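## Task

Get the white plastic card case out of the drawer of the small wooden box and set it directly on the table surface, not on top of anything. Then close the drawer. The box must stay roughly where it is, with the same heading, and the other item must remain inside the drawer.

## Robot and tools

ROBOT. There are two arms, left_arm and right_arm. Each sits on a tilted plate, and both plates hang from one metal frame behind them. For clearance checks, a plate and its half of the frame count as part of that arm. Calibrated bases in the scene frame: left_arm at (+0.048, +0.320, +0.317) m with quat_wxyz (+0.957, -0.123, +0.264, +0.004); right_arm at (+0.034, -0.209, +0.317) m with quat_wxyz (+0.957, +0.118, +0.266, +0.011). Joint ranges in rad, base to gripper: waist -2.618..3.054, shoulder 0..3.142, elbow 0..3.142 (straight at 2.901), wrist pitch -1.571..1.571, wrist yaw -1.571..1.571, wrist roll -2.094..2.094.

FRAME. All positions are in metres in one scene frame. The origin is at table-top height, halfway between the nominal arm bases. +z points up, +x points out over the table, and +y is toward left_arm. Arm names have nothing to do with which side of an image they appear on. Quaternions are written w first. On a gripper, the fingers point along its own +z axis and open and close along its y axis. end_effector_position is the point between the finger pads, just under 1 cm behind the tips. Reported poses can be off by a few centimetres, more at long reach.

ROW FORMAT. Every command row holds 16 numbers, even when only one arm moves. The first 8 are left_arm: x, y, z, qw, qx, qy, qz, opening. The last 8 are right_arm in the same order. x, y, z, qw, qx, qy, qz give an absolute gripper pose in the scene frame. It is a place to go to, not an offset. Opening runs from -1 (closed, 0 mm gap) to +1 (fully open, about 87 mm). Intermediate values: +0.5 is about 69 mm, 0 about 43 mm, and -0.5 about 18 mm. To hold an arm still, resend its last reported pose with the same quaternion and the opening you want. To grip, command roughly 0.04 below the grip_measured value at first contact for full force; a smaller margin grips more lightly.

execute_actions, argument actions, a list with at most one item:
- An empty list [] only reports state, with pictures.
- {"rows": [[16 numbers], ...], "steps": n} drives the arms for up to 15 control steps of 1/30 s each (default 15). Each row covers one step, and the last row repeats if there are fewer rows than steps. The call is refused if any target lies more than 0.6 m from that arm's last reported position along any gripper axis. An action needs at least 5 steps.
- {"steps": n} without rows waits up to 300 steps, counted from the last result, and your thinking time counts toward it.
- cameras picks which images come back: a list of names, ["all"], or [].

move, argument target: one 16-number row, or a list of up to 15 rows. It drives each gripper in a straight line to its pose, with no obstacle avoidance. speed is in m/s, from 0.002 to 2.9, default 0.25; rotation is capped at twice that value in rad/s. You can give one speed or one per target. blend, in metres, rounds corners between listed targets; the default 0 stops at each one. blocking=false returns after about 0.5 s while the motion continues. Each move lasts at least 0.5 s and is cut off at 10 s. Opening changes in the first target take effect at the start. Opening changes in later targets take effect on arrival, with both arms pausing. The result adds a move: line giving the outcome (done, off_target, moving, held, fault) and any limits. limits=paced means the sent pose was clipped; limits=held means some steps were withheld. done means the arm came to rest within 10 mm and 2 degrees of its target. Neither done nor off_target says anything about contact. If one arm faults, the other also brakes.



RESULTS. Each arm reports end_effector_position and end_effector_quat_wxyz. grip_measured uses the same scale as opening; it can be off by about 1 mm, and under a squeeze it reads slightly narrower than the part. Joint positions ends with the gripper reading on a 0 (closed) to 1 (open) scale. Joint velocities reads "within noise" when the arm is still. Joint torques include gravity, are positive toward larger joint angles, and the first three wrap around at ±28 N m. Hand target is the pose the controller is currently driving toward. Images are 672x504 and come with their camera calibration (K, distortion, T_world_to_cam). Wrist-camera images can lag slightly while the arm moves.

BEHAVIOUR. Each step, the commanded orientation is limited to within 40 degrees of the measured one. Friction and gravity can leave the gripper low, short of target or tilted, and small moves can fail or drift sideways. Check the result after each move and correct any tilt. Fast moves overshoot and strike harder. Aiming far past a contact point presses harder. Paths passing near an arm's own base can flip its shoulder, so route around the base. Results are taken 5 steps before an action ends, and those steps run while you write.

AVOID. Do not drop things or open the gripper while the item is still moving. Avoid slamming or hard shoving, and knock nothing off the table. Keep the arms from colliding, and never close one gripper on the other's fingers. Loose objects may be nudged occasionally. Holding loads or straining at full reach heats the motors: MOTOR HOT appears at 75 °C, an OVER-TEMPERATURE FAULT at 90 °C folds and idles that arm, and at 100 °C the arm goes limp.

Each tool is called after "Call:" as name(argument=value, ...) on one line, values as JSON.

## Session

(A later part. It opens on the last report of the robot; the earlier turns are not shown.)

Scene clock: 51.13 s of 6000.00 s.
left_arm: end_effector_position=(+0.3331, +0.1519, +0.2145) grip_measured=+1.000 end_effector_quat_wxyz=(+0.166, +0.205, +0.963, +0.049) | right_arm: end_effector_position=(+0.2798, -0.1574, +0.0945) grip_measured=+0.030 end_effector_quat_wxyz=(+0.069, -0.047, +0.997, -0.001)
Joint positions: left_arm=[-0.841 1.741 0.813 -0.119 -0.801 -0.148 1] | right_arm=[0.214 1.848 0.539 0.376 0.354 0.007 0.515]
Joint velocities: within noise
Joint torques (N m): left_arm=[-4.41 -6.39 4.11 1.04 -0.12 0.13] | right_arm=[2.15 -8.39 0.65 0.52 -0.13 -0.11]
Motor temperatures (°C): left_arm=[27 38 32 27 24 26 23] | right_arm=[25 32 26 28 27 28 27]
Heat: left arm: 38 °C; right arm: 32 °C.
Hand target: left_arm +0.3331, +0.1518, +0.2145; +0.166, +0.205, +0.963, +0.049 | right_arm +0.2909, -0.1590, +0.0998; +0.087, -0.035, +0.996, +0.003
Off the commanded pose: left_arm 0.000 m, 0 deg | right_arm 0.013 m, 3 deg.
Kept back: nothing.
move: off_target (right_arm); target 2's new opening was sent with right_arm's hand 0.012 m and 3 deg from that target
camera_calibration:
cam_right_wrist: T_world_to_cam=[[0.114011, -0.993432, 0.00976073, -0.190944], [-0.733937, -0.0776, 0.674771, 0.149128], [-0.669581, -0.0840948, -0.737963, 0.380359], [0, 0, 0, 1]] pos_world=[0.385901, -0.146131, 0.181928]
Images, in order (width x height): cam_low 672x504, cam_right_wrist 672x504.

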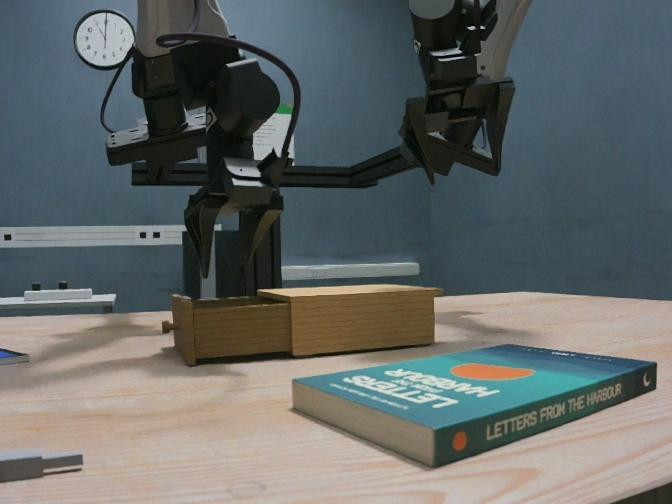

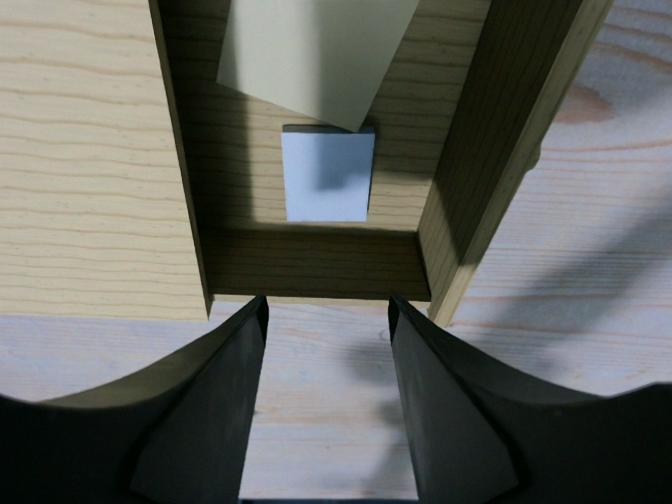

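Call:
zoom_image(camera="cam_right_wrist", region=[140, 160, 300, 320])

Call:
zoom_image(camera="cam_low", region=[260, 260, 460, 380])

Scaled by 3.150 from the camera's 672x504 image, which has a finer 960x720 frame.

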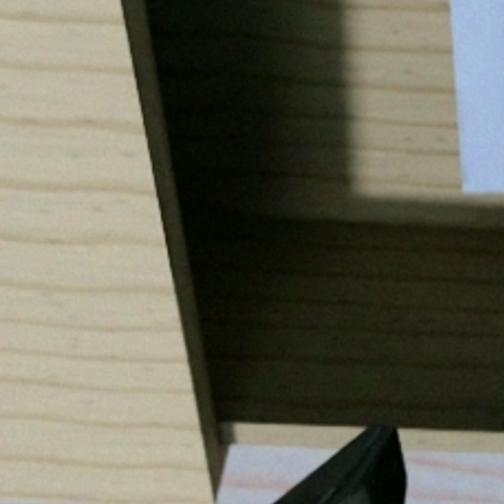

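Scaled by 2.520 from the camera's 672x504 image, which has a finer 960x720 frame.

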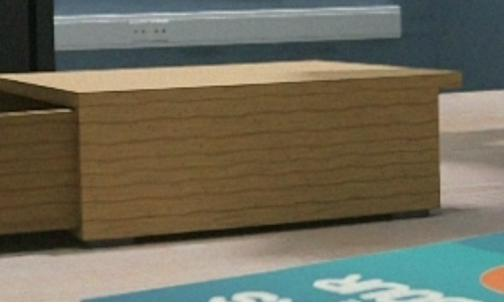

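Call:
move(target=[[0.3331,0.1519,0.2145,0.166,0.205,0.963,0.049,1,0.295,-0.1578,0.090,0.0858,-0.0317,0.9951,0.0378,0.03],[0.3331,0.1519,0.2145,0.166,0.205,0.963,0.049,1,0.295,-0.1578,0.0255,0.0858,-0.0317,0.9951,0.0378,0.03]], speed=[0.15,0.12], blend=[0.01,0], cameras=["cam_right_wrist"])

Scene clock: 55.00 s of 6000.00 s.
left_arm: end_effector_position=(+0.3331, +0.1519, +0.2145) grip_measured=+1.000 end_effector_quat_wxyz=(+0.166, +0.205, +0.963, +0.049) | right_arm: end_effector_position=(+0.2926, -0.1573, +0.0296) grip_measured=+0.030 end_effector_quat_wxyz=(+0.080, -0.032, +0.996, +0.035)
Joint positions: left_arm=[-0.841 1.741 0.813 -0.119 -0.801 -0.148 1] | right_arm=[0.091 2.139 0.666 0.592 0.208 -0.066 0.515]
Joint velocities: within noise
Joint torques (N m): left_arm=[-4.4 -6.35 4.14 1.04 -0.12 0.13] | right_arm=[2.15 -5.04 0.27 0.73 -0.15 -0.26]
Motor temperatures (°C): left_arm=[27 38 32 27 24 26 23] | right_arm=[25 32 26 28 27 28 27]
Heat: left arm: 38 °C; right arm: 32 °C.
Hand target: left_arm +0.3331, +0.1518, +0.2145; +0.166, +0.205, +0.963, +0.049 | right_arm +0.2949, -0.1579, +0.0256; +0.086, -0.032, +0.995, +0.038
Off the commanded pose: left_arm 0.000 m, 0 deg | right_arm 0.005 m, 1 deg.
Kept back: nothing.
move: done
camera_calibration:
cam_right_wrist: T_world_to_cam=[[0.0896575, -0.993949, -0.0634582, -0.182478], [-0.7481, -0.109269, 0.654528, 0.202107], [-0.657501, -0.0112102, -0.75337, 0.349366], [0, 0, 0, 1]] pos_world=[0.397265, -0.155373, 0.119338]
Images, in order (width x height): cam_right_wrist 672x504.

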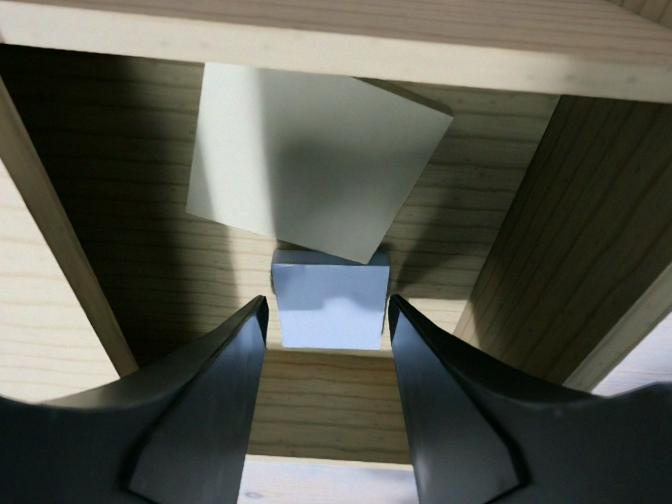

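Call:
move(target=[[0.3331,0.1519,0.2145,0.166,0.205,0.963,0.049,1,0.295,-0.1578,0.0258,0.0858,-0.0317,0.9951,0.0378,-0.2],[0.3331,0.1519,0.2145,0.166,0.205,0.963,0.049,1,0.297,-0.160,0.112,0.0858,-0.0317,0.9951,0.0378,-0.2]], speed=[0.1,0.15], cameras=["cam_right_wrist"])

Scene clock: 57.73 s of 6000.00 s.
left_arm: end_effector_position=(+0.3331, +0.1519, +0.2145) grip_measured=+1.000 end_effector_quat_wxyz=(+0.166, +0.205, +0.963, +0.049) | right_arm: end_effector_position=(+0.2905, -0.1606, +0.1055) grip_measured=-0.200 end_effector_quat_wxyz=(+0.074, -0.036, +0.996, +0.040)
Joint positions: left_arm=[-0.841 1.741 0.813 -0.119 -0.801 -0.148 1] | right_arm=[0.155 1.762 0.54 0.318 0.238 -0.02 0.4]
Joint velocities: within noise
Joint torques (N m): left_arm=[-4.4 -6.39 4.08 1.04 -0.11 0.15] | right_arm=[3.7 -8.08 1.18 0.49 0.09 0.01]
Motor temperatures (°C): left_arm=[27 38 32 27 24 26 23] | right_arm=[25 32 26 28 27 28 27]
Heat: left arm: 38 °C; right arm: 32 °C.
Hand target: left_arm +0.3331, +0.1518, +0.2145; +0.166, +0.205, +0.963, +0.049 | right_arm +0.2970, -0.1600, +0.1117; +0.086, -0.031, +0.995, +0.038
Off the commanded pose: left_arm 0.000 m, 0 deg | right_arm 0.009 m, 1 deg.
Kept back: nothing.
move: done
camera_calibration:
cam_right_wrist: T_world_to_cam=[[0.0988673, -0.9924, -0.0732671, -0.182136], [-0.739526, -0.12254, 0.66188, 0.145071], [-0.665828, -0.0112554, -0.74602, 0.40677], [0, 0, 0, 1]] pos_world=[0.39613, -0.158396, 0.194094]
Images, in order (width x height): cam_right_wrist 672x504.

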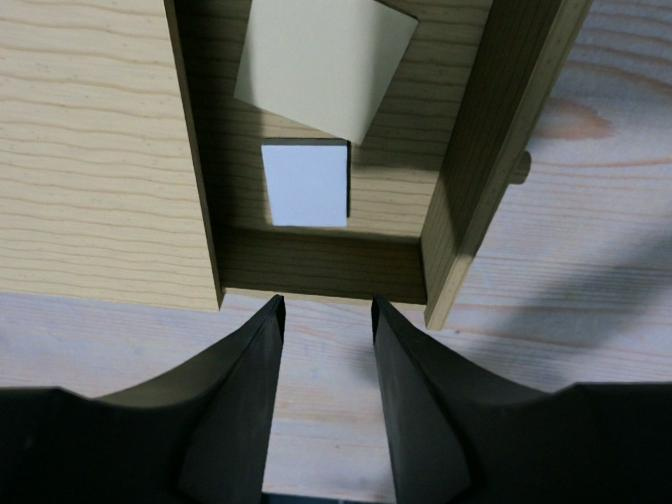

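Call:
move(target=[[0.3331,0.1519,0.2145,0.166,0.205,0.963,0.049,1,0.335,-0.181,0.085,0.0263,-0.0524,0.9983,-0.0012,-1],[0.3331,0.1519,0.2145,0.166,0.205,0.963,0.049,1,0.335,-0.183,0.045,0.0263,-0.0524,0.9983,-0.0012,-1],[0.3331,0.1519,0.2145,0.166,0.205,0.963,0.049,1,0.335,-0.226,0.045,0.0263,-0.0524,0.9983,-0.0012,-1],[0.3331,0.1519,0.2145,0.166,0.205,0.963,0.049,1,0.330,-0.215,0.095,0.0263,-0.0524,0.9983,-0.0012,-1],[0.3331,0.1519,0.2145,0.166,0.205,0.963,0.049,1,0.294,-0.163,0.098,0.0263,-0.0524,0.9983,-0.0012,0.03]], speed=[0.2,0.2,0.09,0.2,0.25], blend=[0.01,0.003,0,0.01,0], cameras=["cam_right_wrist","cam_low"])

Scene clock: 63.33 s of 6000.00 s.
left_arm: end_effector_position=(+0.3331, +0.1519, +0.2145) grip_measured=+1.000 end_effector_quat_wxyz=(+0.166, +0.205, +0.963, +0.049) | right_arm: end_effector_position=(+0.2842, -0.1633, +0.0967) grip_measured=+0.030 end_effector_quat_wxyz=(+0.009, -0.062, +0.998, +0.003)
Joint positions: left_arm=[-0.841 1.741 0.813 -0.119 -0.801 -0.148 1] | right_arm=[0.183 1.848 0.672 0.125 0.321 -0.009 0.515]
Joint velocities: within noise
Joint torques (N m): left_arm=[-4.4 -6.38 4.1 1.04 -0.12 0.14] | right_arm=[3.33 -6.9 1.7 0.44 0.13 -0.02]
Motor temperatures (°C): left_arm=[27 38 32 27 24 26 23] | right_arm=[25 33 25 28 27 28 27]
Heat: left arm: 38 °C; right arm: 33 °C.
Hand target: left_arm +0.3331, +0.1518, +0.2145; +0.166, +0.205, +0.963, +0.049 | right_arm +0.2940, -0.1631, +0.0982; +0.026, -0.052, +0.998, -0.001
Off the commanded pose: left_arm 0.000 m, 0 deg | right_arm 0.010 m, 2 deg.
Kept back: nothing.
move: done
camera_calibration:
cam_right_wrist: T_world_to_cam=[[0.14441, -0.989498, -0.00632219, -0.203732], [-0.644813, -0.0989485, 0.757909, 0.113589], [-0.750574, -0.105373, -0.65233, 0.395683], [0, 0, 0, 1]] pos_world=[0.399654, -0.148659, 0.170738]
Images, in order (width x height): cam_low 672x504, cam_right_wrist 672x504.

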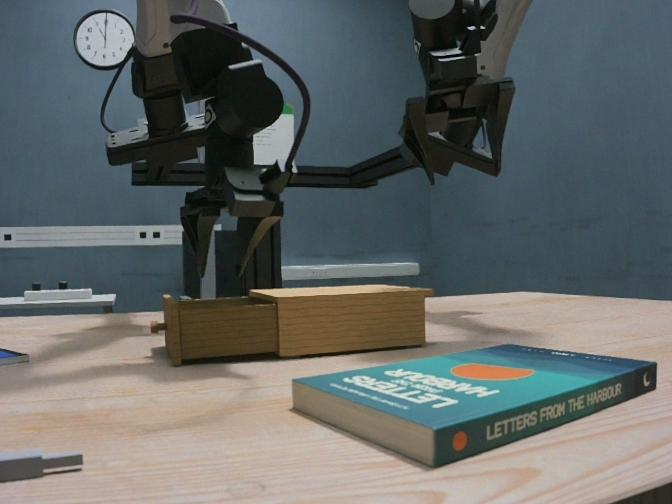

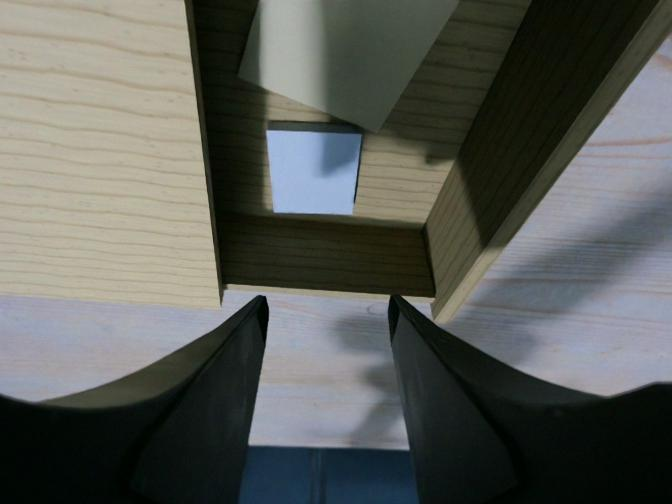

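Call:
move(target=[[0.3331,0.1519,0.2145,0.166,0.205,0.963,0.049,1,0.288,-0.133,0.100,0.0940,-0.0103,0.9693,0.2271,-1],[0.3331,0.1519,0.2145,0.166,0.205,0.963,0.049,1,0.288,-0.133,0.0235,0.0940,-0.0103,0.9693,0.2271,-1],[0.3331,0.1519,0.2145,0.166,0.205,0.963,0.049,1,0.288,-0.1545,0.027,0.0940,-0.0103,0.9693,0.2271,-1],[0.3331,0.1519,0.2145,0.166,0.205,0.963,0.049,1,0.290,-0.154,0.098,0.0940,-0.0103,0.9693,0.2271,-1],[0.3331,0.1519,0.2145,0.166,0.205,0.963,0.049,1,0.292,-0.1715,0.098,0.0263,-0.0436,0.9987,-0.0012,0.03]], speed=[0.3,0.15,0.06,0.25,0.35], blend=[0.003,0,0,0.01,0], cameras=["cam_right_wrist"])

Scene clock: 69.97 s of 6000.00 s.
left_arm: end_effector_position=(+0.3331, +0.1519, +0.2145) grip_measured=+1.000 end_effector_quat_wxyz=(+0.166, +0.205, +0.963, +0.049) | right_arm: end_effector_position=(+0.2900, -0.1739, +0.0988) grip_measured=+0.030 end_effector_quat_wxyz=(+0.026, -0.045, +0.999, +0.002)
Joint positions: left_arm=[-0.841 1.741 0.813 -0.119 -0.801 -0.148 1] | right_arm=[0.146 1.812 0.645 0.163 0.306 -0.019 0.515]
Joint velocities: within noise
Joint torques (N m): left_arm=[-4.41 -6.41 4.12 1.03 -0.11 0.14] | right_arm=[3.73 -5.31 2.58 0.25 0.11 -0.01]
Motor temperatures (°C): left_arm=[27 38 32 27 24 26 23] | right_arm=[25 33 25 28 27 28 27]
Heat: left arm: 38 °C; right arm: 33 °C.
Hand target: left_arm +0.3331, +0.1518, +0.2145; +0.166, +0.205, +0.963, +0.049 | right_arm +0.2920, -0.1716, +0.0980; +0.026, -0.044, +0.999, -0.001
Off the commanded pose: left_arm 0.000 m, 0 deg | right_arm 0.003 m, 0 deg.
Kept back: nothing.
move: done
camera_calibration:
cam_right_wrist: T_world_to_cam=[[0.110241, -0.993902, -0.00237538, -0.206347], [-0.673079, -0.076414, 0.735612, 0.128957], [-0.731308, -0.0794955, -0.677399, 0.401602], [0, 0, 0, 1]] pos_world=[0.403241, -0.163309, 0.176693]
Images, in order (width x height): cam_right_wrist 672x504.

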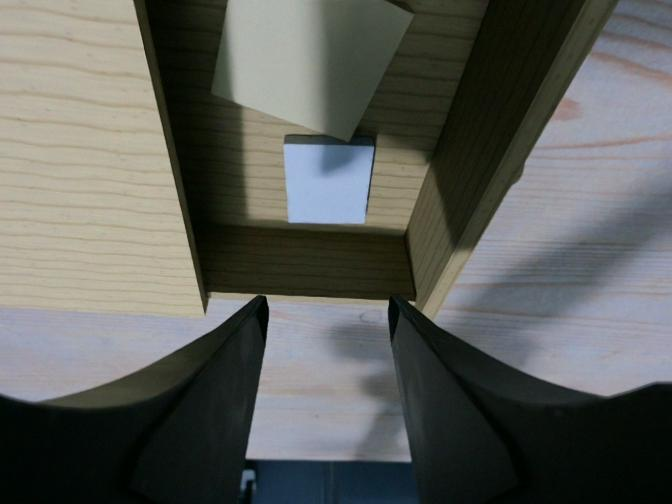

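Call:
move(target=[[0.3331,0.1519,0.2145,0.166,0.205,0.963,0.049,1,0.2915,-0.1715,0.085,0.0263,-0.0436,0.9987,-0.0025,0.04],[0.3331,0.1519,0.2145,0.166,0.205,0.963,0.049,1,0.2915,-0.1715,0.0205,0.0263,-0.0436,0.9987,-0.0025,0.04]], speed=[0.15,0.12], blend=[0.01,0], cameras=["cam_right_wrist"])

Scene clock: 72.50 s of 6000.00 s.
left_arm: end_effector_position=(+0.3331, +0.1519, +0.2145) grip_measured=+1.000 end_effector_quat_wxyz=(+0.166, +0.205, +0.963, +0.049) | right_arm: end_effector_position=(+0.2897, -0.1712, +0.0252) grip_measured=+0.040 end_effector_quat_wxyz=(+0.021, -0.045, +0.999, -0.006)
Joint positions: left_arm=[-0.841 1.741 0.813 -0.119 -0.801 -0.148 1] | right_arm=[0.09 2.15 0.777 0.374 0.291 -0.065 0.52]
Joint velocities: within noise
Joint torques (N m): left_arm=[-4.41 -6.38 4.1 1.04 -0.12 0.14] | right_arm=[2.24 -5.44 0.65 0.55 -0.11 -0.26]
Motor temperatures (°C): left_arm=[27 38 32 27 24 26 23] | right_arm=[25 33 25 28 27 28 27]
Heat: left arm: 38 °C; right arm: 33 °C.
Hand target: left_arm +0.3331, +0.1518, +0.2145; +0.166, +0.205, +0.963, +0.049 | right_arm +0.2915, -0.1716, +0.0207; +0.026, -0.044, +0.999, -0.003
Off the commanded pose: left_arm 0.000 m, 0 deg | right_arm 0.005 m, 1 deg.
Kept back: nothing.
move: done; blend cut to 0.0065 m at target 1
camera_calibration:
cam_right_wrist: T_world_to_cam=[[0.109473, -0.993913, 0.012386, -0.204011], [-0.666672, -0.0641754, 0.742583, 0.183094], [-0.737268, -0.08955, -0.669639, 0.351608], [0, 0, 0, 1]] pos_world=[0.403627, -0.159533, 0.102014]
Images, in order (width x height): cam_right_wrist 672x504.

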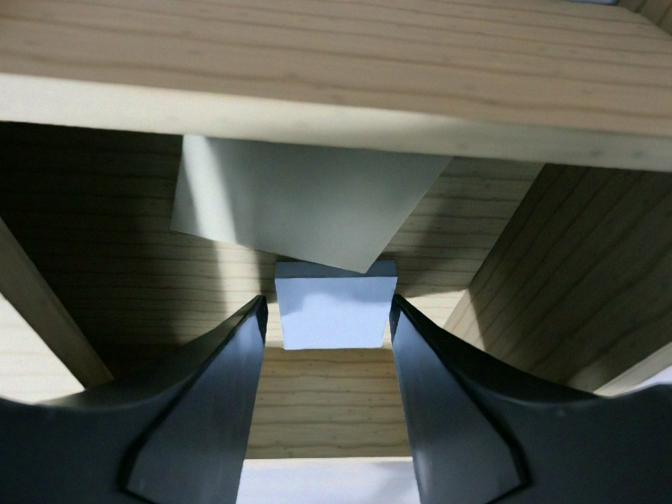

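Call:
move(target=[[0.3331,0.1519,0.2145,0.166,0.205,0.963,0.049,1,0.2915,-0.1718,0.0205,0.0263,-0.0436,0.9987,-0.0025,-0.3],[0.3331,0.1519,0.2145,0.166,0.205,0.963,0.049,1,0.293,-0.1718,0.112,0.0263,-0.0436,0.9987,-0.0025,-0.3]], speed=[0.1,0.15], cameras=["cam_right_wrist"])

Scene clock: 74.80 s of 6000.00 s.
left_arm: end_effector_position=(+0.3331, +0.1519, +0.2145) grip_measured=+1.000 end_effector_quat_wxyz=(+0.166, +0.205, +0.963, +0.049) | right_arm: end_effector_position=(+0.2862, -0.1722, +0.1050) grip_measured=-0.072 end_effector_quat_wxyz=(+0.014, -0.049, +0.999, +0.000)
Joint positions: left_arm=[-0.841 1.741 0.813 -0.119 -0.801 -0.148 1] | right_arm=[0.161 1.793 0.652 0.107 0.316 -0.005 0.464]
Joint velocities: within noise
Joint torques (N m): left_arm=[-4.4 -6.41 4.16 1.03 -0.11 0.14] | right_arm=[3.78 -8.54 1.35 0.22 0.09 0.04]
Motor temperatures (°C): left_arm=[27 39 32 27 24 26 23] | right_arm=[25 33 25 28 27 28 27]
Heat: left arm: 39 °C; right arm: 33 °C.
Hand target: left_arm +0.3331, +0.1518, +0.2145; +0.166, +0.205, +0.963, +0.049 | right_arm +0.2928, -0.1717, +0.1117; +0.026, -0.044, +0.999, -0.002
Off the commanded pose: left_arm 0.000 m, 0 deg | right_arm 0.010 m, 2 deg.
Kept back: nothing.
move: done
camera_calibration:
cam_right_wrist: T_world_to_cam=[[0.117854, -0.993031, -0.000635448, -0.206499], [-0.654592, -0.0781688, 0.75193, 0.11466], [-0.746739, -0.0882018, -0.659243, 0.404159], [0, 0, 0, 1]] pos_world=[0.401194, -0.16045, 0.180091]
Images, in order (width x height): cam_right_wrist 672x504.

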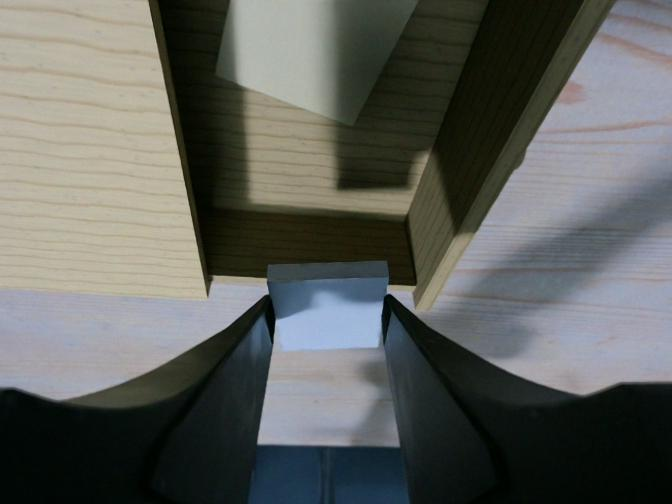

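Call:
move(target=[[0.335,0.150,0.15,0.1209,0.0199,0.9764,-0.1776,-1,0.282,-0.255,0.105,0.0263,-0.0436,0.9987,-0.0025,-0.3],[0.342,0.138,0.10,0.1209,0.0199,0.9764,-0.1776,-1,0.272,-0.305,0.055,0.0263,-0.0436,0.9987,-0.0025,-0.3],[0.342,0.130,0.066,0.1209,0.0199,0.9764,-0.1776,-1,0.271,-0.305,0.0045,0.0263,-0.0436,0.9987,-0.0025,-0.3]], speed=[0.3,0.25,0.09], blend=[0.03,0.01,0], cameras=["cam_low","cam_left_wrist"])

Scene clock: 78.23 s of 6000.00 s.
left_arm: end_effector_position=(+0.3375, +0.1299, +0.0696) grip_measured=-0.993 end_effector_quat_wxyz=(+0.116, +0.021, +0.978, -0.174) | right_arm: end_effector_position=(+0.2674, -0.3028, +0.0112) grip_measured=-0.072 end_effector_quat_wxyz=(+0.015, -0.042, +0.999, -0.004)
Joint positions: left_arm=[-0.41 2.152 0.79 0.535 -0.14 -0.174 0.004] | right_arm=[-0.348 2.117 0.748 0.417 0.042 -0.425 0.464]
Joint velocities: within noise
Joint torques (N m): left_arm=[-3.26 -6.79 2.14 1.35 0.26 0.27] | right_arm=[-0.2 -4.62 0.7 0.63 -0.19 -0.28]
Motor temperatures (°C): left_arm=[27 39 32 28 24 26 23] | right_arm=[25 33 25 28 27 28 27]
Heat: left arm: 39 °C; right arm: 33 °C.
Hand target: left_arm +0.3420, +0.1301, +0.0661; +0.121, +0.020, +0.976, -0.177 | right_arm +0.2710, -0.3050, +0.0049; +0.026, -0.044, +0.999, -0.003
Off the commanded pose: left_arm 0.006 m, 1 deg | right_arm 0.008 m, 1 deg.
Kept back: nothing.
move: done
camera_calibration:
cam_left_wrist: T_world_to_cam=[[-0.0810204, -0.942815, 0.32332, 0.125402], [-0.8079, 0.252098, 0.532677, 0.227454], [-0.583724, -0.218053, -0.782125, 0.420654], [0, 0, 0, 1]] pos_world=[0.439466, 0.152615, 0.1673]
Images, in order (width x height): cam_low 672x504, cam_left_wrist 672x504.

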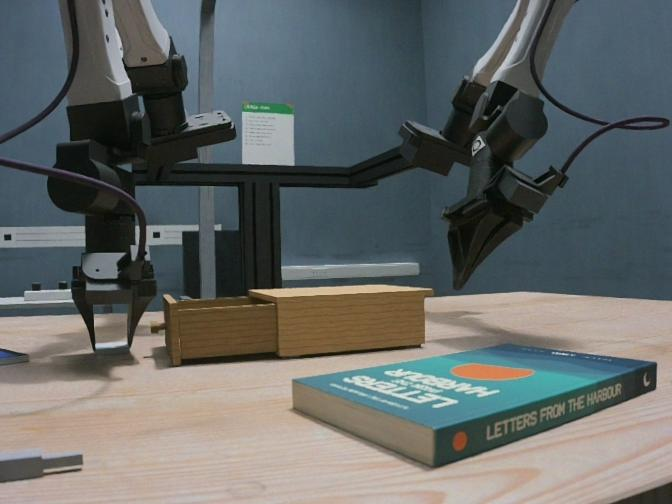

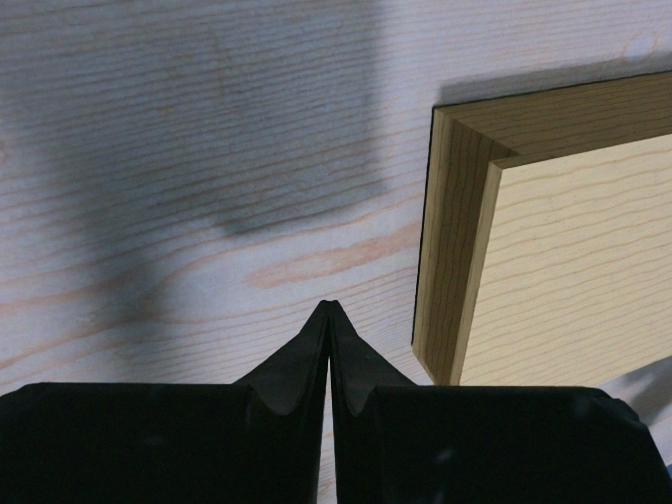

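Call:
move(target=[[0.342,0.118,0.066,0.1209,0.0199,0.9764,-0.1776,-1,0.271,-0.305,-0.001,0.0263,-0.0436,0.9987,-0.0025,-0.3],[0.342,0.112,0.066,0.1209,0.0199,0.9764,-0.1776,-1,0.271,-0.305,0.000,0.0263,-0.0436,0.9987,-0.0025,0.2],[0.342,0.100,0.066,0.1209,0.0199,0.9764,-0.1776,-1,0.271,-0.305,0.075,0.0263,-0.0436,0.9987,-0.0025,0.2],[0.342,0.095,0.066,0.1209,0.0199,0.9764,-0.1776,-1,0.331,-0.288,0.082,0.1535,-0.0121,0.9840,0.0901,-1]], speed=[0.05,0.1,0.15,0.3], blend=[0,0,0.01,0])

Scene clock: 84.10 s of 6000.00 s.
left_arm: end_effector_position=(+0.3452, +0.0955, +0.0698) grip_measured=-0.993 end_effector_quat_wxyz=(+0.125, +0.019, +0.974, -0.187) | right_arm: end_effector_position=(+0.3130, -0.2810, +0.0747) grip_measured=-0.973 end_effector_quat_wxyz=(+0.124, -0.015, +0.987, +0.097)
Joint positions: left_arm=[-0.48 2.212 0.869 0.532 -0.167 -0.225 0.004] | right_arm=[-0.384 1.816 0.631 0.365 -0.247 -0.382 0.013]
Joint velocities: within noise
Joint torques (N m): left_arm=[-5.49 -6.97 2.33 1.15 -0.03 0.12] | right_arm=[-0.23 -8.98 1.84 0.7 -0.31 -0.06]
Motor temperatures (°C): left_arm=[27 39 32 28 24 26 23] | right_arm=[25 33 25 28 27 27 27]
Heat: left arm: 39 °C; right arm: 33 °C.
Hand target: left_arm +0.3420, +0.0951, +0.0661; +0.121, +0.020, +0.976, -0.178 | right_arm +0.3308, -0.2880, +0.0821; +0.153, -0.012, +0.984, +0.090
Off the commanded pose: left_arm 0.005 m, 1 deg | right_arm 0.021 m, 4 deg.
Kept back: nothing.
move: off_target (right_arm); target 2's new opening was sent with right_arm's hand 0.011 m and 1 deg from that target; target 4's new opening was sent with right_arm's hand 0.021 m and 4 deg from that target
camera_calibration:
cam_left_wrist: T_world_to_cam=[[-0.0841652, -0.93397, 0.347298, 0.0920139], [-0.817641, 0.263944, 0.51166, 0.246024], [-0.569543, -0.240901, -0.785867, 0.415321], [0, 0, 0, 1]] pos_world=[0.445447, 0.121053, 0.16855]
cam_right_wrist: T_world_to_cam=[[0.0744061, -0.980217, -0.183406, -0.286756], [-0.803603, -0.16784, 0.57101, 0.18139], [-0.590497, 0.104899, -0.800194, 0.41047], [0, 0, 0, 1]] pos_world=[0.409483, -0.293697, 0.172288]

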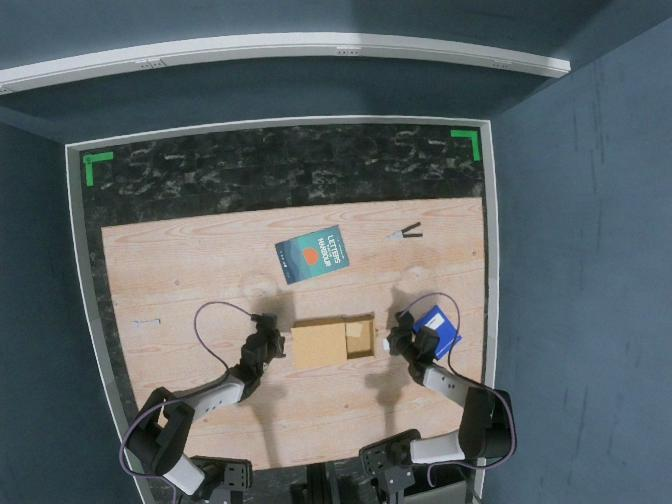

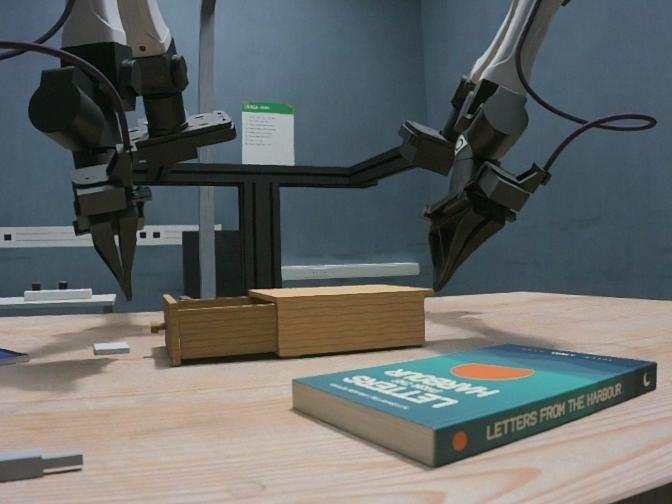

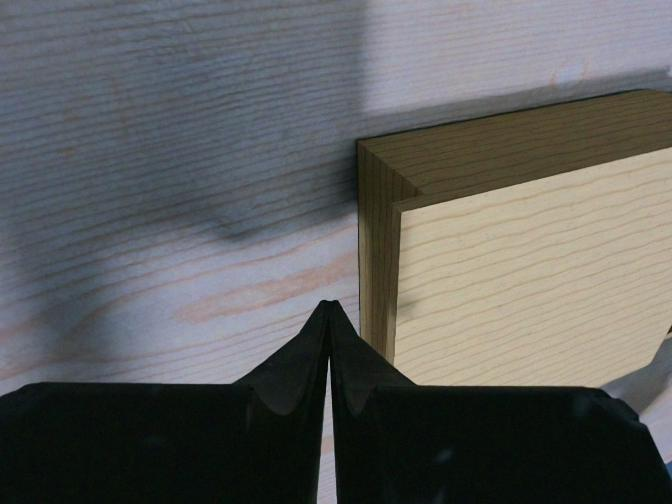

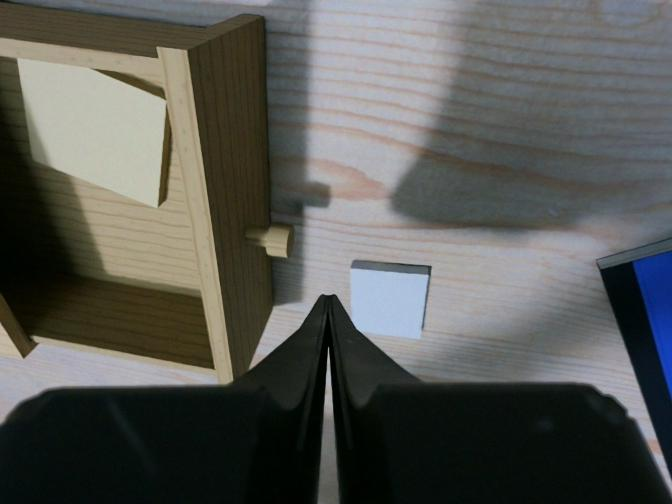

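Call:
move(target=[[0.342,0.094,0.066,0.1209,0.0199,0.9764,-0.1776,-1,0.323,-0.278,0.040,0.1535,-0.0121,0.9840,0.0901,-1],[0.342,0.094,0.066,0.1209,0.0199,0.9764,-0.1776,-1,0.323,-0.265,0.037,0.1535,-0.0121,0.9840,0.0901,-1],[0.342,0.094,0.066,0.1209,0.0199,0.9764,-0.1776,-1,0.323,-0.165,0.038,0.1535,-0.0121,0.9840,0.0901,-1]], speed=[0.2,0.12,0.12], blend=[0.005,0.003,0], cameras=["cam_right_wrist","cam_low"])

Scene clock: 87.10 s of 6000.00 s.
left_arm: end_effector_position=(+0.3445, +0.1062, +0.0659) grip_measured=-0.993 end_effector_quat_wxyz=(+0.126, +0.017, +0.980, -0.154) | right_arm: end_effector_position=(+0.3246, -0.1933, +0.0391) grip_measured=-0.974 end_effector_quat_wxyz=(+0.150, -0.010, +0.988, +0.042)
Joint positions: left_arm=[-0.482 2.212 0.869 0.515 -0.233 -0.226 0.003] | right_arm=[-0.034 2.065 0.612 0.73 0.1 -0.141 0.013]
Joint velocities: within noise
Joint torques (N m): left_arm=[-5.5 -6.87 2.45 1.29 0.53 0.09] | right_arm=[5.52 -4.81 -0.17 0.89 -0.77 0.22]
Motor temperatures (°C): left_arm=[27 39 32 28 24 26 23] | right_arm=[25 33 25 28 27 28 27]
Heat: left arm: 39 °C; right arm: 33 °C.
Hand target: left_arm +0.3418, +0.0944, +0.0664; +0.121, +0.020, +0.977, -0.177 | right_arm +0.3223, -0.1660, +0.0395; +0.152, -0.012, +0.984, +0.089
Off the commanded pose: left_arm 0.012 m, 3 deg | right_arm 0.028 m, 6 deg.
Kept back: nothing.
move: off_target (left_arm, right_arm)
camera_calibration:
cam_right_wrist: T_world_to_cam=[[0.0535296, -0.995731, -0.0751899, -0.208634], [-0.836167, -0.0858576, 0.541713, 0.253348], [-0.545856, 0.0338737, -0.837194, 0.352916], [0, 0, 0, 1]] pos_world=[0.41565, -0.197946, 0.142531]
Images, in order (width x height): cam_low 672x504, cam_right_wrist 672x504.

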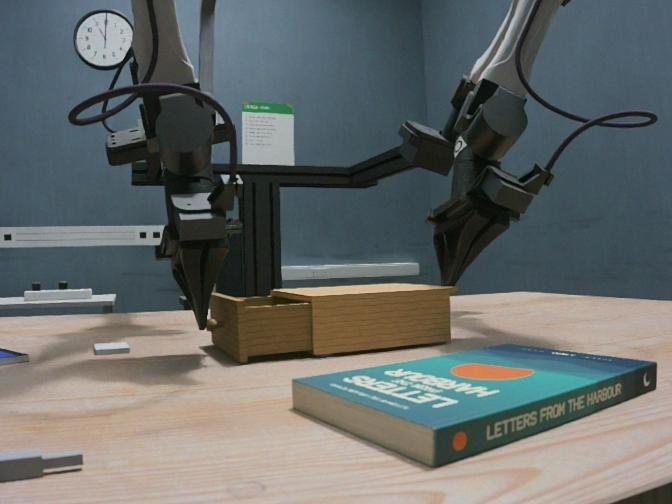

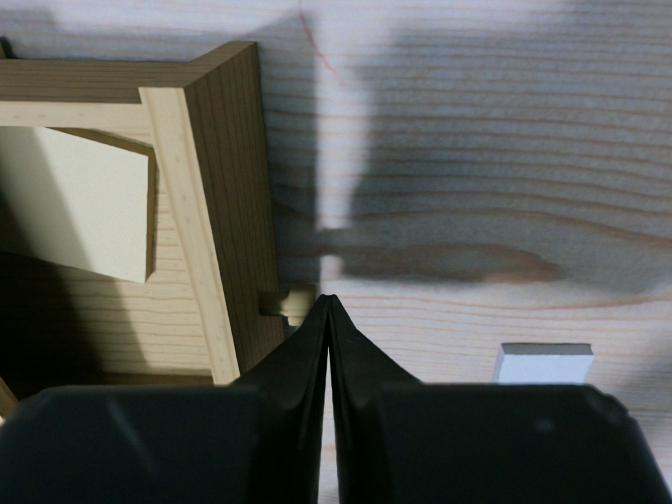

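Call:
move(target=[[0.342,0.062,0.066,0.1209,0.0199,0.9764,-0.1776,-1,0.321,-0.150,0.038,0.1535,-0.0121,0.9840,0.0901,-1],[0.342,0.050,0.066,0.1209,0.0199,0.9764,-0.1776,-1,0.321,-0.118,0.038,0.1535,-0.0121,0.9840,0.0901,-1]], speed=[0.1,0.08], blend=[0.005,0], cameras=["cam_low","cam_right_wrist","cam_left_wrist"])

Scene clock: 89.17 s of 6000.00 s.
left_arm: end_effector_position=(+0.3507, +0.0958, +0.0587) grip_measured=-0.993 end_effector_quat_wxyz=(+0.130, +0.018, +0.986, -0.101) | right_arm: end_effector_position=(+0.3183, -0.1538, +0.0386) grip_measured=-0.974 end_effector_quat_wxyz=(+0.144, -0.009, +0.989, +0.029)
Joint positions: left_arm=[-0.542 2.272 0.967 0.442 -0.377 -0.263 0.003] | right_arm=[0.114 2.12 0.628 0.743 0.237 -0.04 0.013]
Joint velocities: within noise
Joint torques (N m): left_arm=[-9.58 -6.71 3.45 1.35 1.18 -0.34] | right_arm=[7.15 -4.33 0.87 0.95 -0.95 0.19]
Motor temperatures (°C): left_arm=[28 39 32 28 24 26 23] | right_arm=[25 33 25 28 27 28 27]
Heat: left arm: 39 °C; right arm: 33 °C.
Hand target: left_arm +0.3405, +0.0535, +0.0694; +0.119, +0.021, +0.977, -0.175 | right_arm +0.3196, -0.1195, +0.0405; +0.151, -0.013, +0.984, +0.089
Off the commanded pose: left_arm 0.047 m, 9 deg | right_arm 0.036 m, 7 deg.
Kept back: nothing.
move: off_target (left_arm, right_arm)
camera_calibration:
cam_left_wrist: T_world_to_cam=[[-0.0619169, -0.981319, 0.182151, 0.103062], [-0.828535, 0.152294, 0.538829, 0.269079], [-0.556504, -0.117556, -0.822487, 0.395594], [0, 0, 0, 1]] pos_world=[0.449472, 0.106662, 0.16161]
cam_right_wrist: T_world_to_cam=[[0.0472578, -0.997643, -0.0497416, -0.16831], [-0.830166, -0.0669207, 0.553486, 0.252286], [-0.555511, 0.0151372, -0.831372, 0.347672], [0, 0, 0, 1]] pos_world=[0.410528, -0.156293, 0.141036]
Images, in order (width x height): cam_low 672x504, cam_left_wrist 672x504, cam_right_wrist 672x504.

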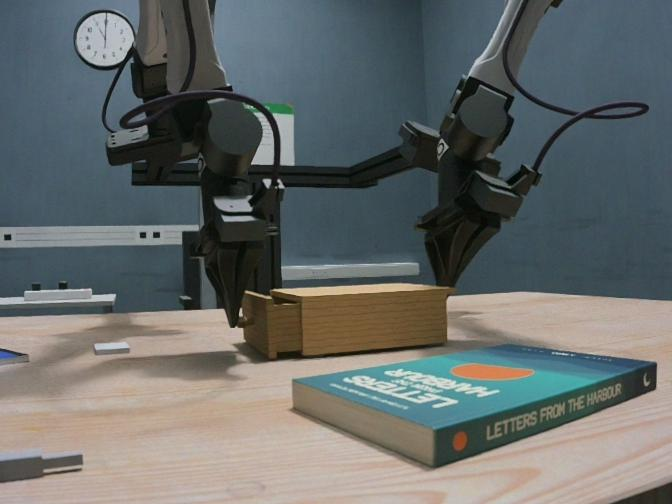

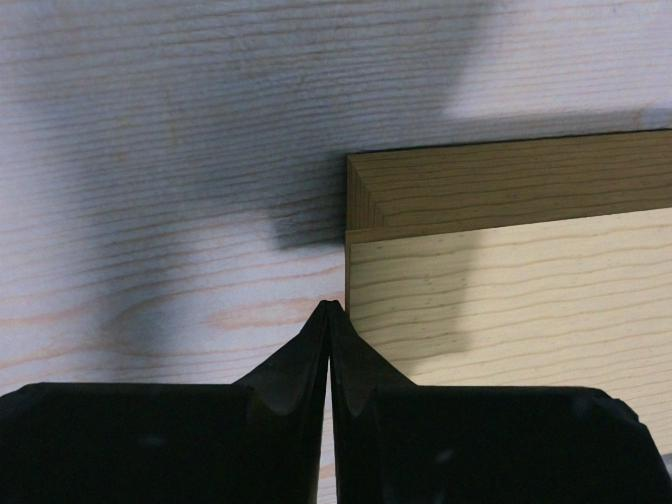

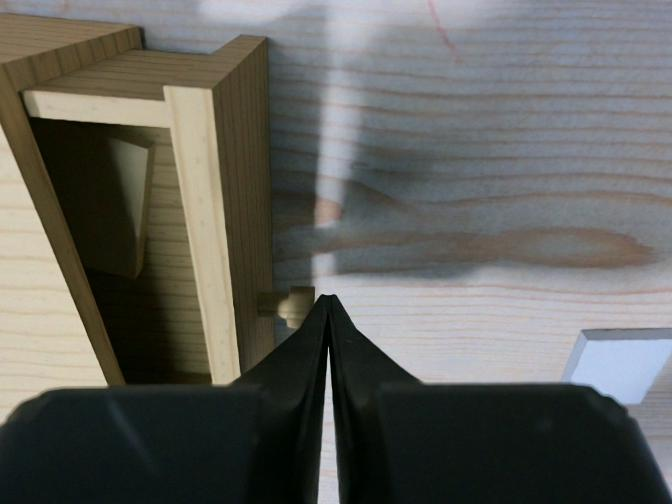

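Call:
move(target=[[0.338,0.022,0.070,0.1209,0.0199,0.9764,-0.1776,-1,0.321,-0.092,0.039,0.1535,-0.0121,0.9840,0.0901,-1]], speed=0.07, cameras=["cam_low","cam_right_wrist"])

Scene clock: 90.70 s of 6000.00 s.
left_arm: end_effector_position=(+0.3460, +0.0807, +0.0608) grip_measured=-0.993 end_effector_quat_wxyz=(+0.128, +0.025, +0.988, -0.079) | right_arm: end_effector_position=(+0.3111, -0.1365, +0.0393) grip_measured=-0.974 end_effector_quat_wxyz=(+0.135, -0.014, +0.991, +0.013)
Joint positions: left_arm=[-0.601 2.304 1.022 0.379 -0.453 -0.303 0.003] | right_arm=[0.191 2.145 0.643 0.718 0.323 0.009 0.013]
Joint velocities: within noise
Joint torques (N m): left_arm=[-10.8 -6.83 4.16 1.58 1.45 -0.45] | right_arm=[8.1 -4.66 2.11 0.99 -1.19 0.31]
Motor temperatures (°C): left_arm=[28 39 32 28 24 26 23] | right_arm=[26 33 25 28 27 28 27]
Heat: left arm: 39 °C; right arm: 33 °C.
Hand target: left_arm +0.3358, +0.0273, +0.0758; +0.118, +0.023, +0.977, -0.174 | right_arm +0.3191, -0.0943, +0.0432; +0.150, -0.014, +0.985, +0.089
Off the commanded pose: left_arm 0.060 m, 11 deg | right_arm 0.046 m, 9 deg.
Kept back: nothing.
move: off_target (left_arm, right_arm)
camera_calibration:
cam_right_wrist: T_world_to_cam=[[0.050667, -0.998549, -0.0182666, -0.153063], [-0.819905, -0.052032, 0.570131, 0.245259], [-0.570254, -0.01391, -0.821351, 0.344291], [0, 0, 0, 1]] pos_world=[0.405177, -0.13529, 0.140158]
Images, in order (width x height): cam_low 672x504, cam_right_wrist 672x504.

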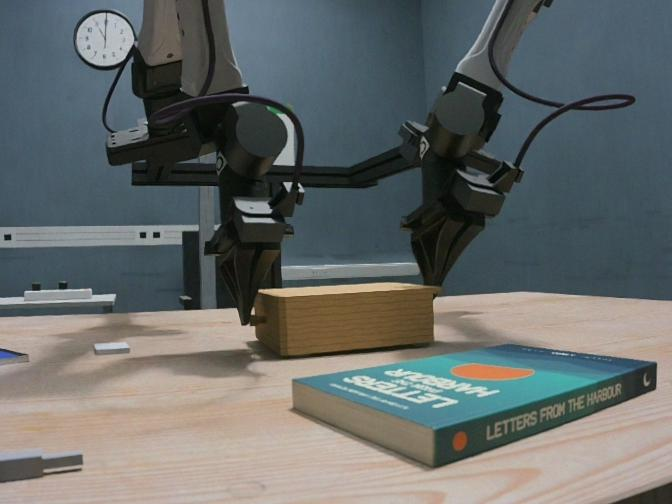

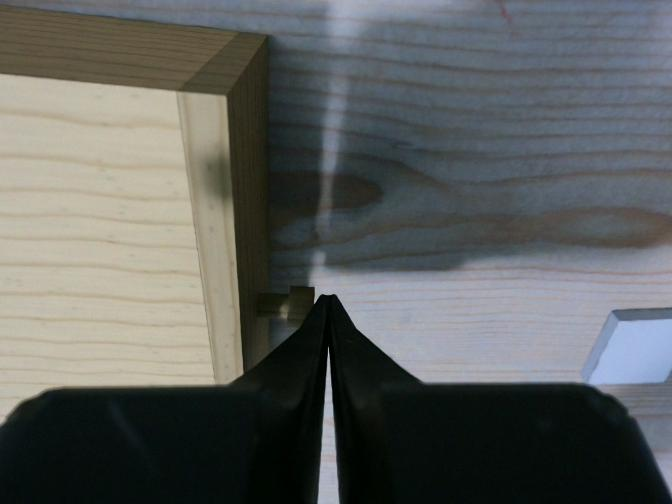

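Call:
zoom_image(camera="cam_low", region=[230, 270, 460, 370])

Call:
zoom_image(camera="cam_right_wrist", region=[140, 60, 340, 390])

Scaled by 2.191 from the camera's 672x504 image, which has a finer 960x720 frame.

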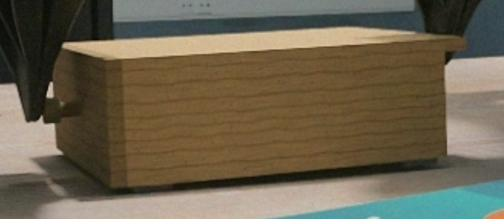

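Scaled by 1.527 from the camera's 672x504 image, which has a finer 960x720 frame.

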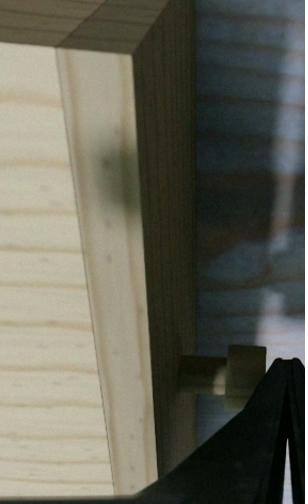

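Call:
move(target=[[0.346,0.0807,0.0608,0.128,0.025,0.988,-0.079,-1,0.3111,-0.1365,0.0393,0.135,-0.014,0.991,0.013,-1],[0.346,0.120,0.066,0.128,0.025,0.988,-0.079,-1,0.311,-0.178,0.044,0.135,-0.014,0.991,0.013,-1],[0.338,0.150,0.17,0.128,0.025,0.988,-0.079,-1,0.300,-0.200,0.17,0.135,-0.014,0.991,0.013,-1]], speed=[0.15,0.15,0.3], blend=[0.002,0.01,0], cameras=["cam_high","cam_low","cam_right_wrist"])

Scene clock: 103.63 s of 6000.00 s.
left_arm: end_effector_position=(+0.3391, +0.1467, +0.1681) grip_measured=-0.993 end_effector_quat_wxyz=(+0.126, +0.027, +0.988, -0.087) | right_arm: end_effector_position=(+0.2863, -0.2005, +0.1633) grip_measured=-0.974 end_effector_quat_wxyz=(+0.116, -0.021, +0.993, +0.015)
Joint positions: left_arm=[-0.604 1.761 0.734 0.126 -0.437 -0.301 0.003] | right_arm=[0.104 1.361 0.394 0.161 0.256 -0.059 0.013]
Joint velocities: within noise
Joint torques (N m): left_arm=[-4.44 -7.72 2.77 1.03 -0.14 0.1] | right_arm=[2.58 -6.12 5.04 0.59 0.05 -0.01]
Motor temperatures (°C): left_arm=[31 41 31 29 26 27 23] | right_arm=[26 32 25 29 28 28 27]
Heat: left arm: 41 °C; right arm: 32 °C.
Hand target: left_arm +0.3381, +0.1499, +0.1700; +0.128, +0.025, +0.988, -0.079 | right_arm +0.2998, -0.2000, +0.1698; +0.135, -0.014, +0.991, +0.013
Off the commanded pose: left_arm 0.004 m, 1 deg | right_arm 0.015 m, 2 deg.
Kept back: nothing.
move: off_target (right_arm)
camera_calibration:
cam_right_wrist: T_world_to_cam=[[0.0662382, -0.997574, -0.0213992, -0.217237], [-0.796579, -0.0657833, 0.600944, 0.136433], [-0.600894, -0.0227593, -0.799004, 0.434341], [0, 0, 0, 1]] pos_world=[0.384062, -0.19785, 0.260404]
Images, in order (width x height): cam_high 672x504, cam_low 672x504, cam_right_wrist 672x504.

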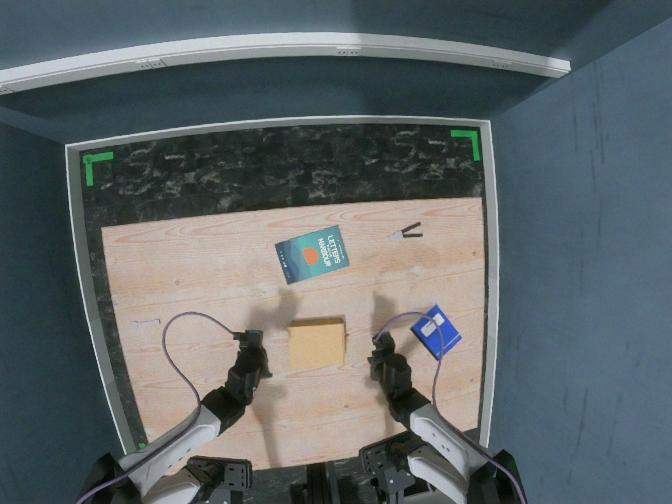

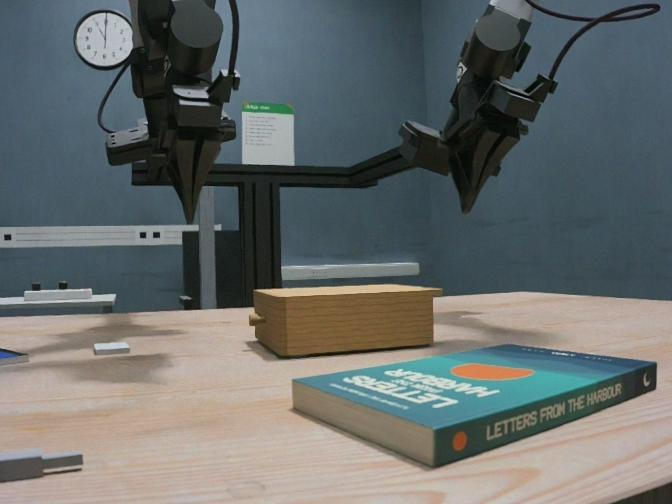

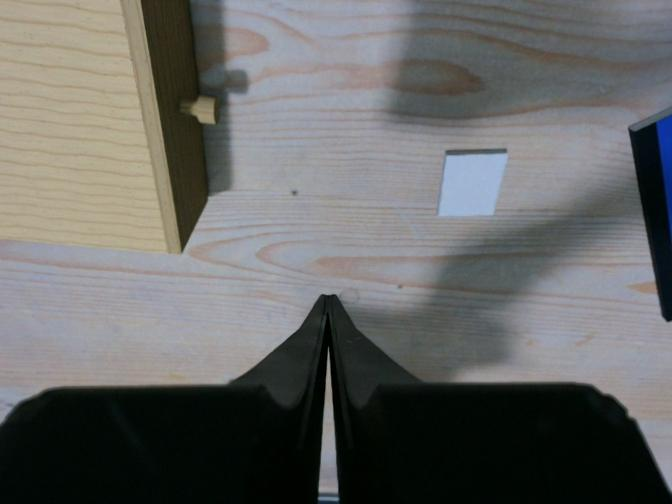

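Drawer shut, card on the bare table, box about at its original place.

Call:
finished_scene(scene=2)

The scene is finished: the task was done.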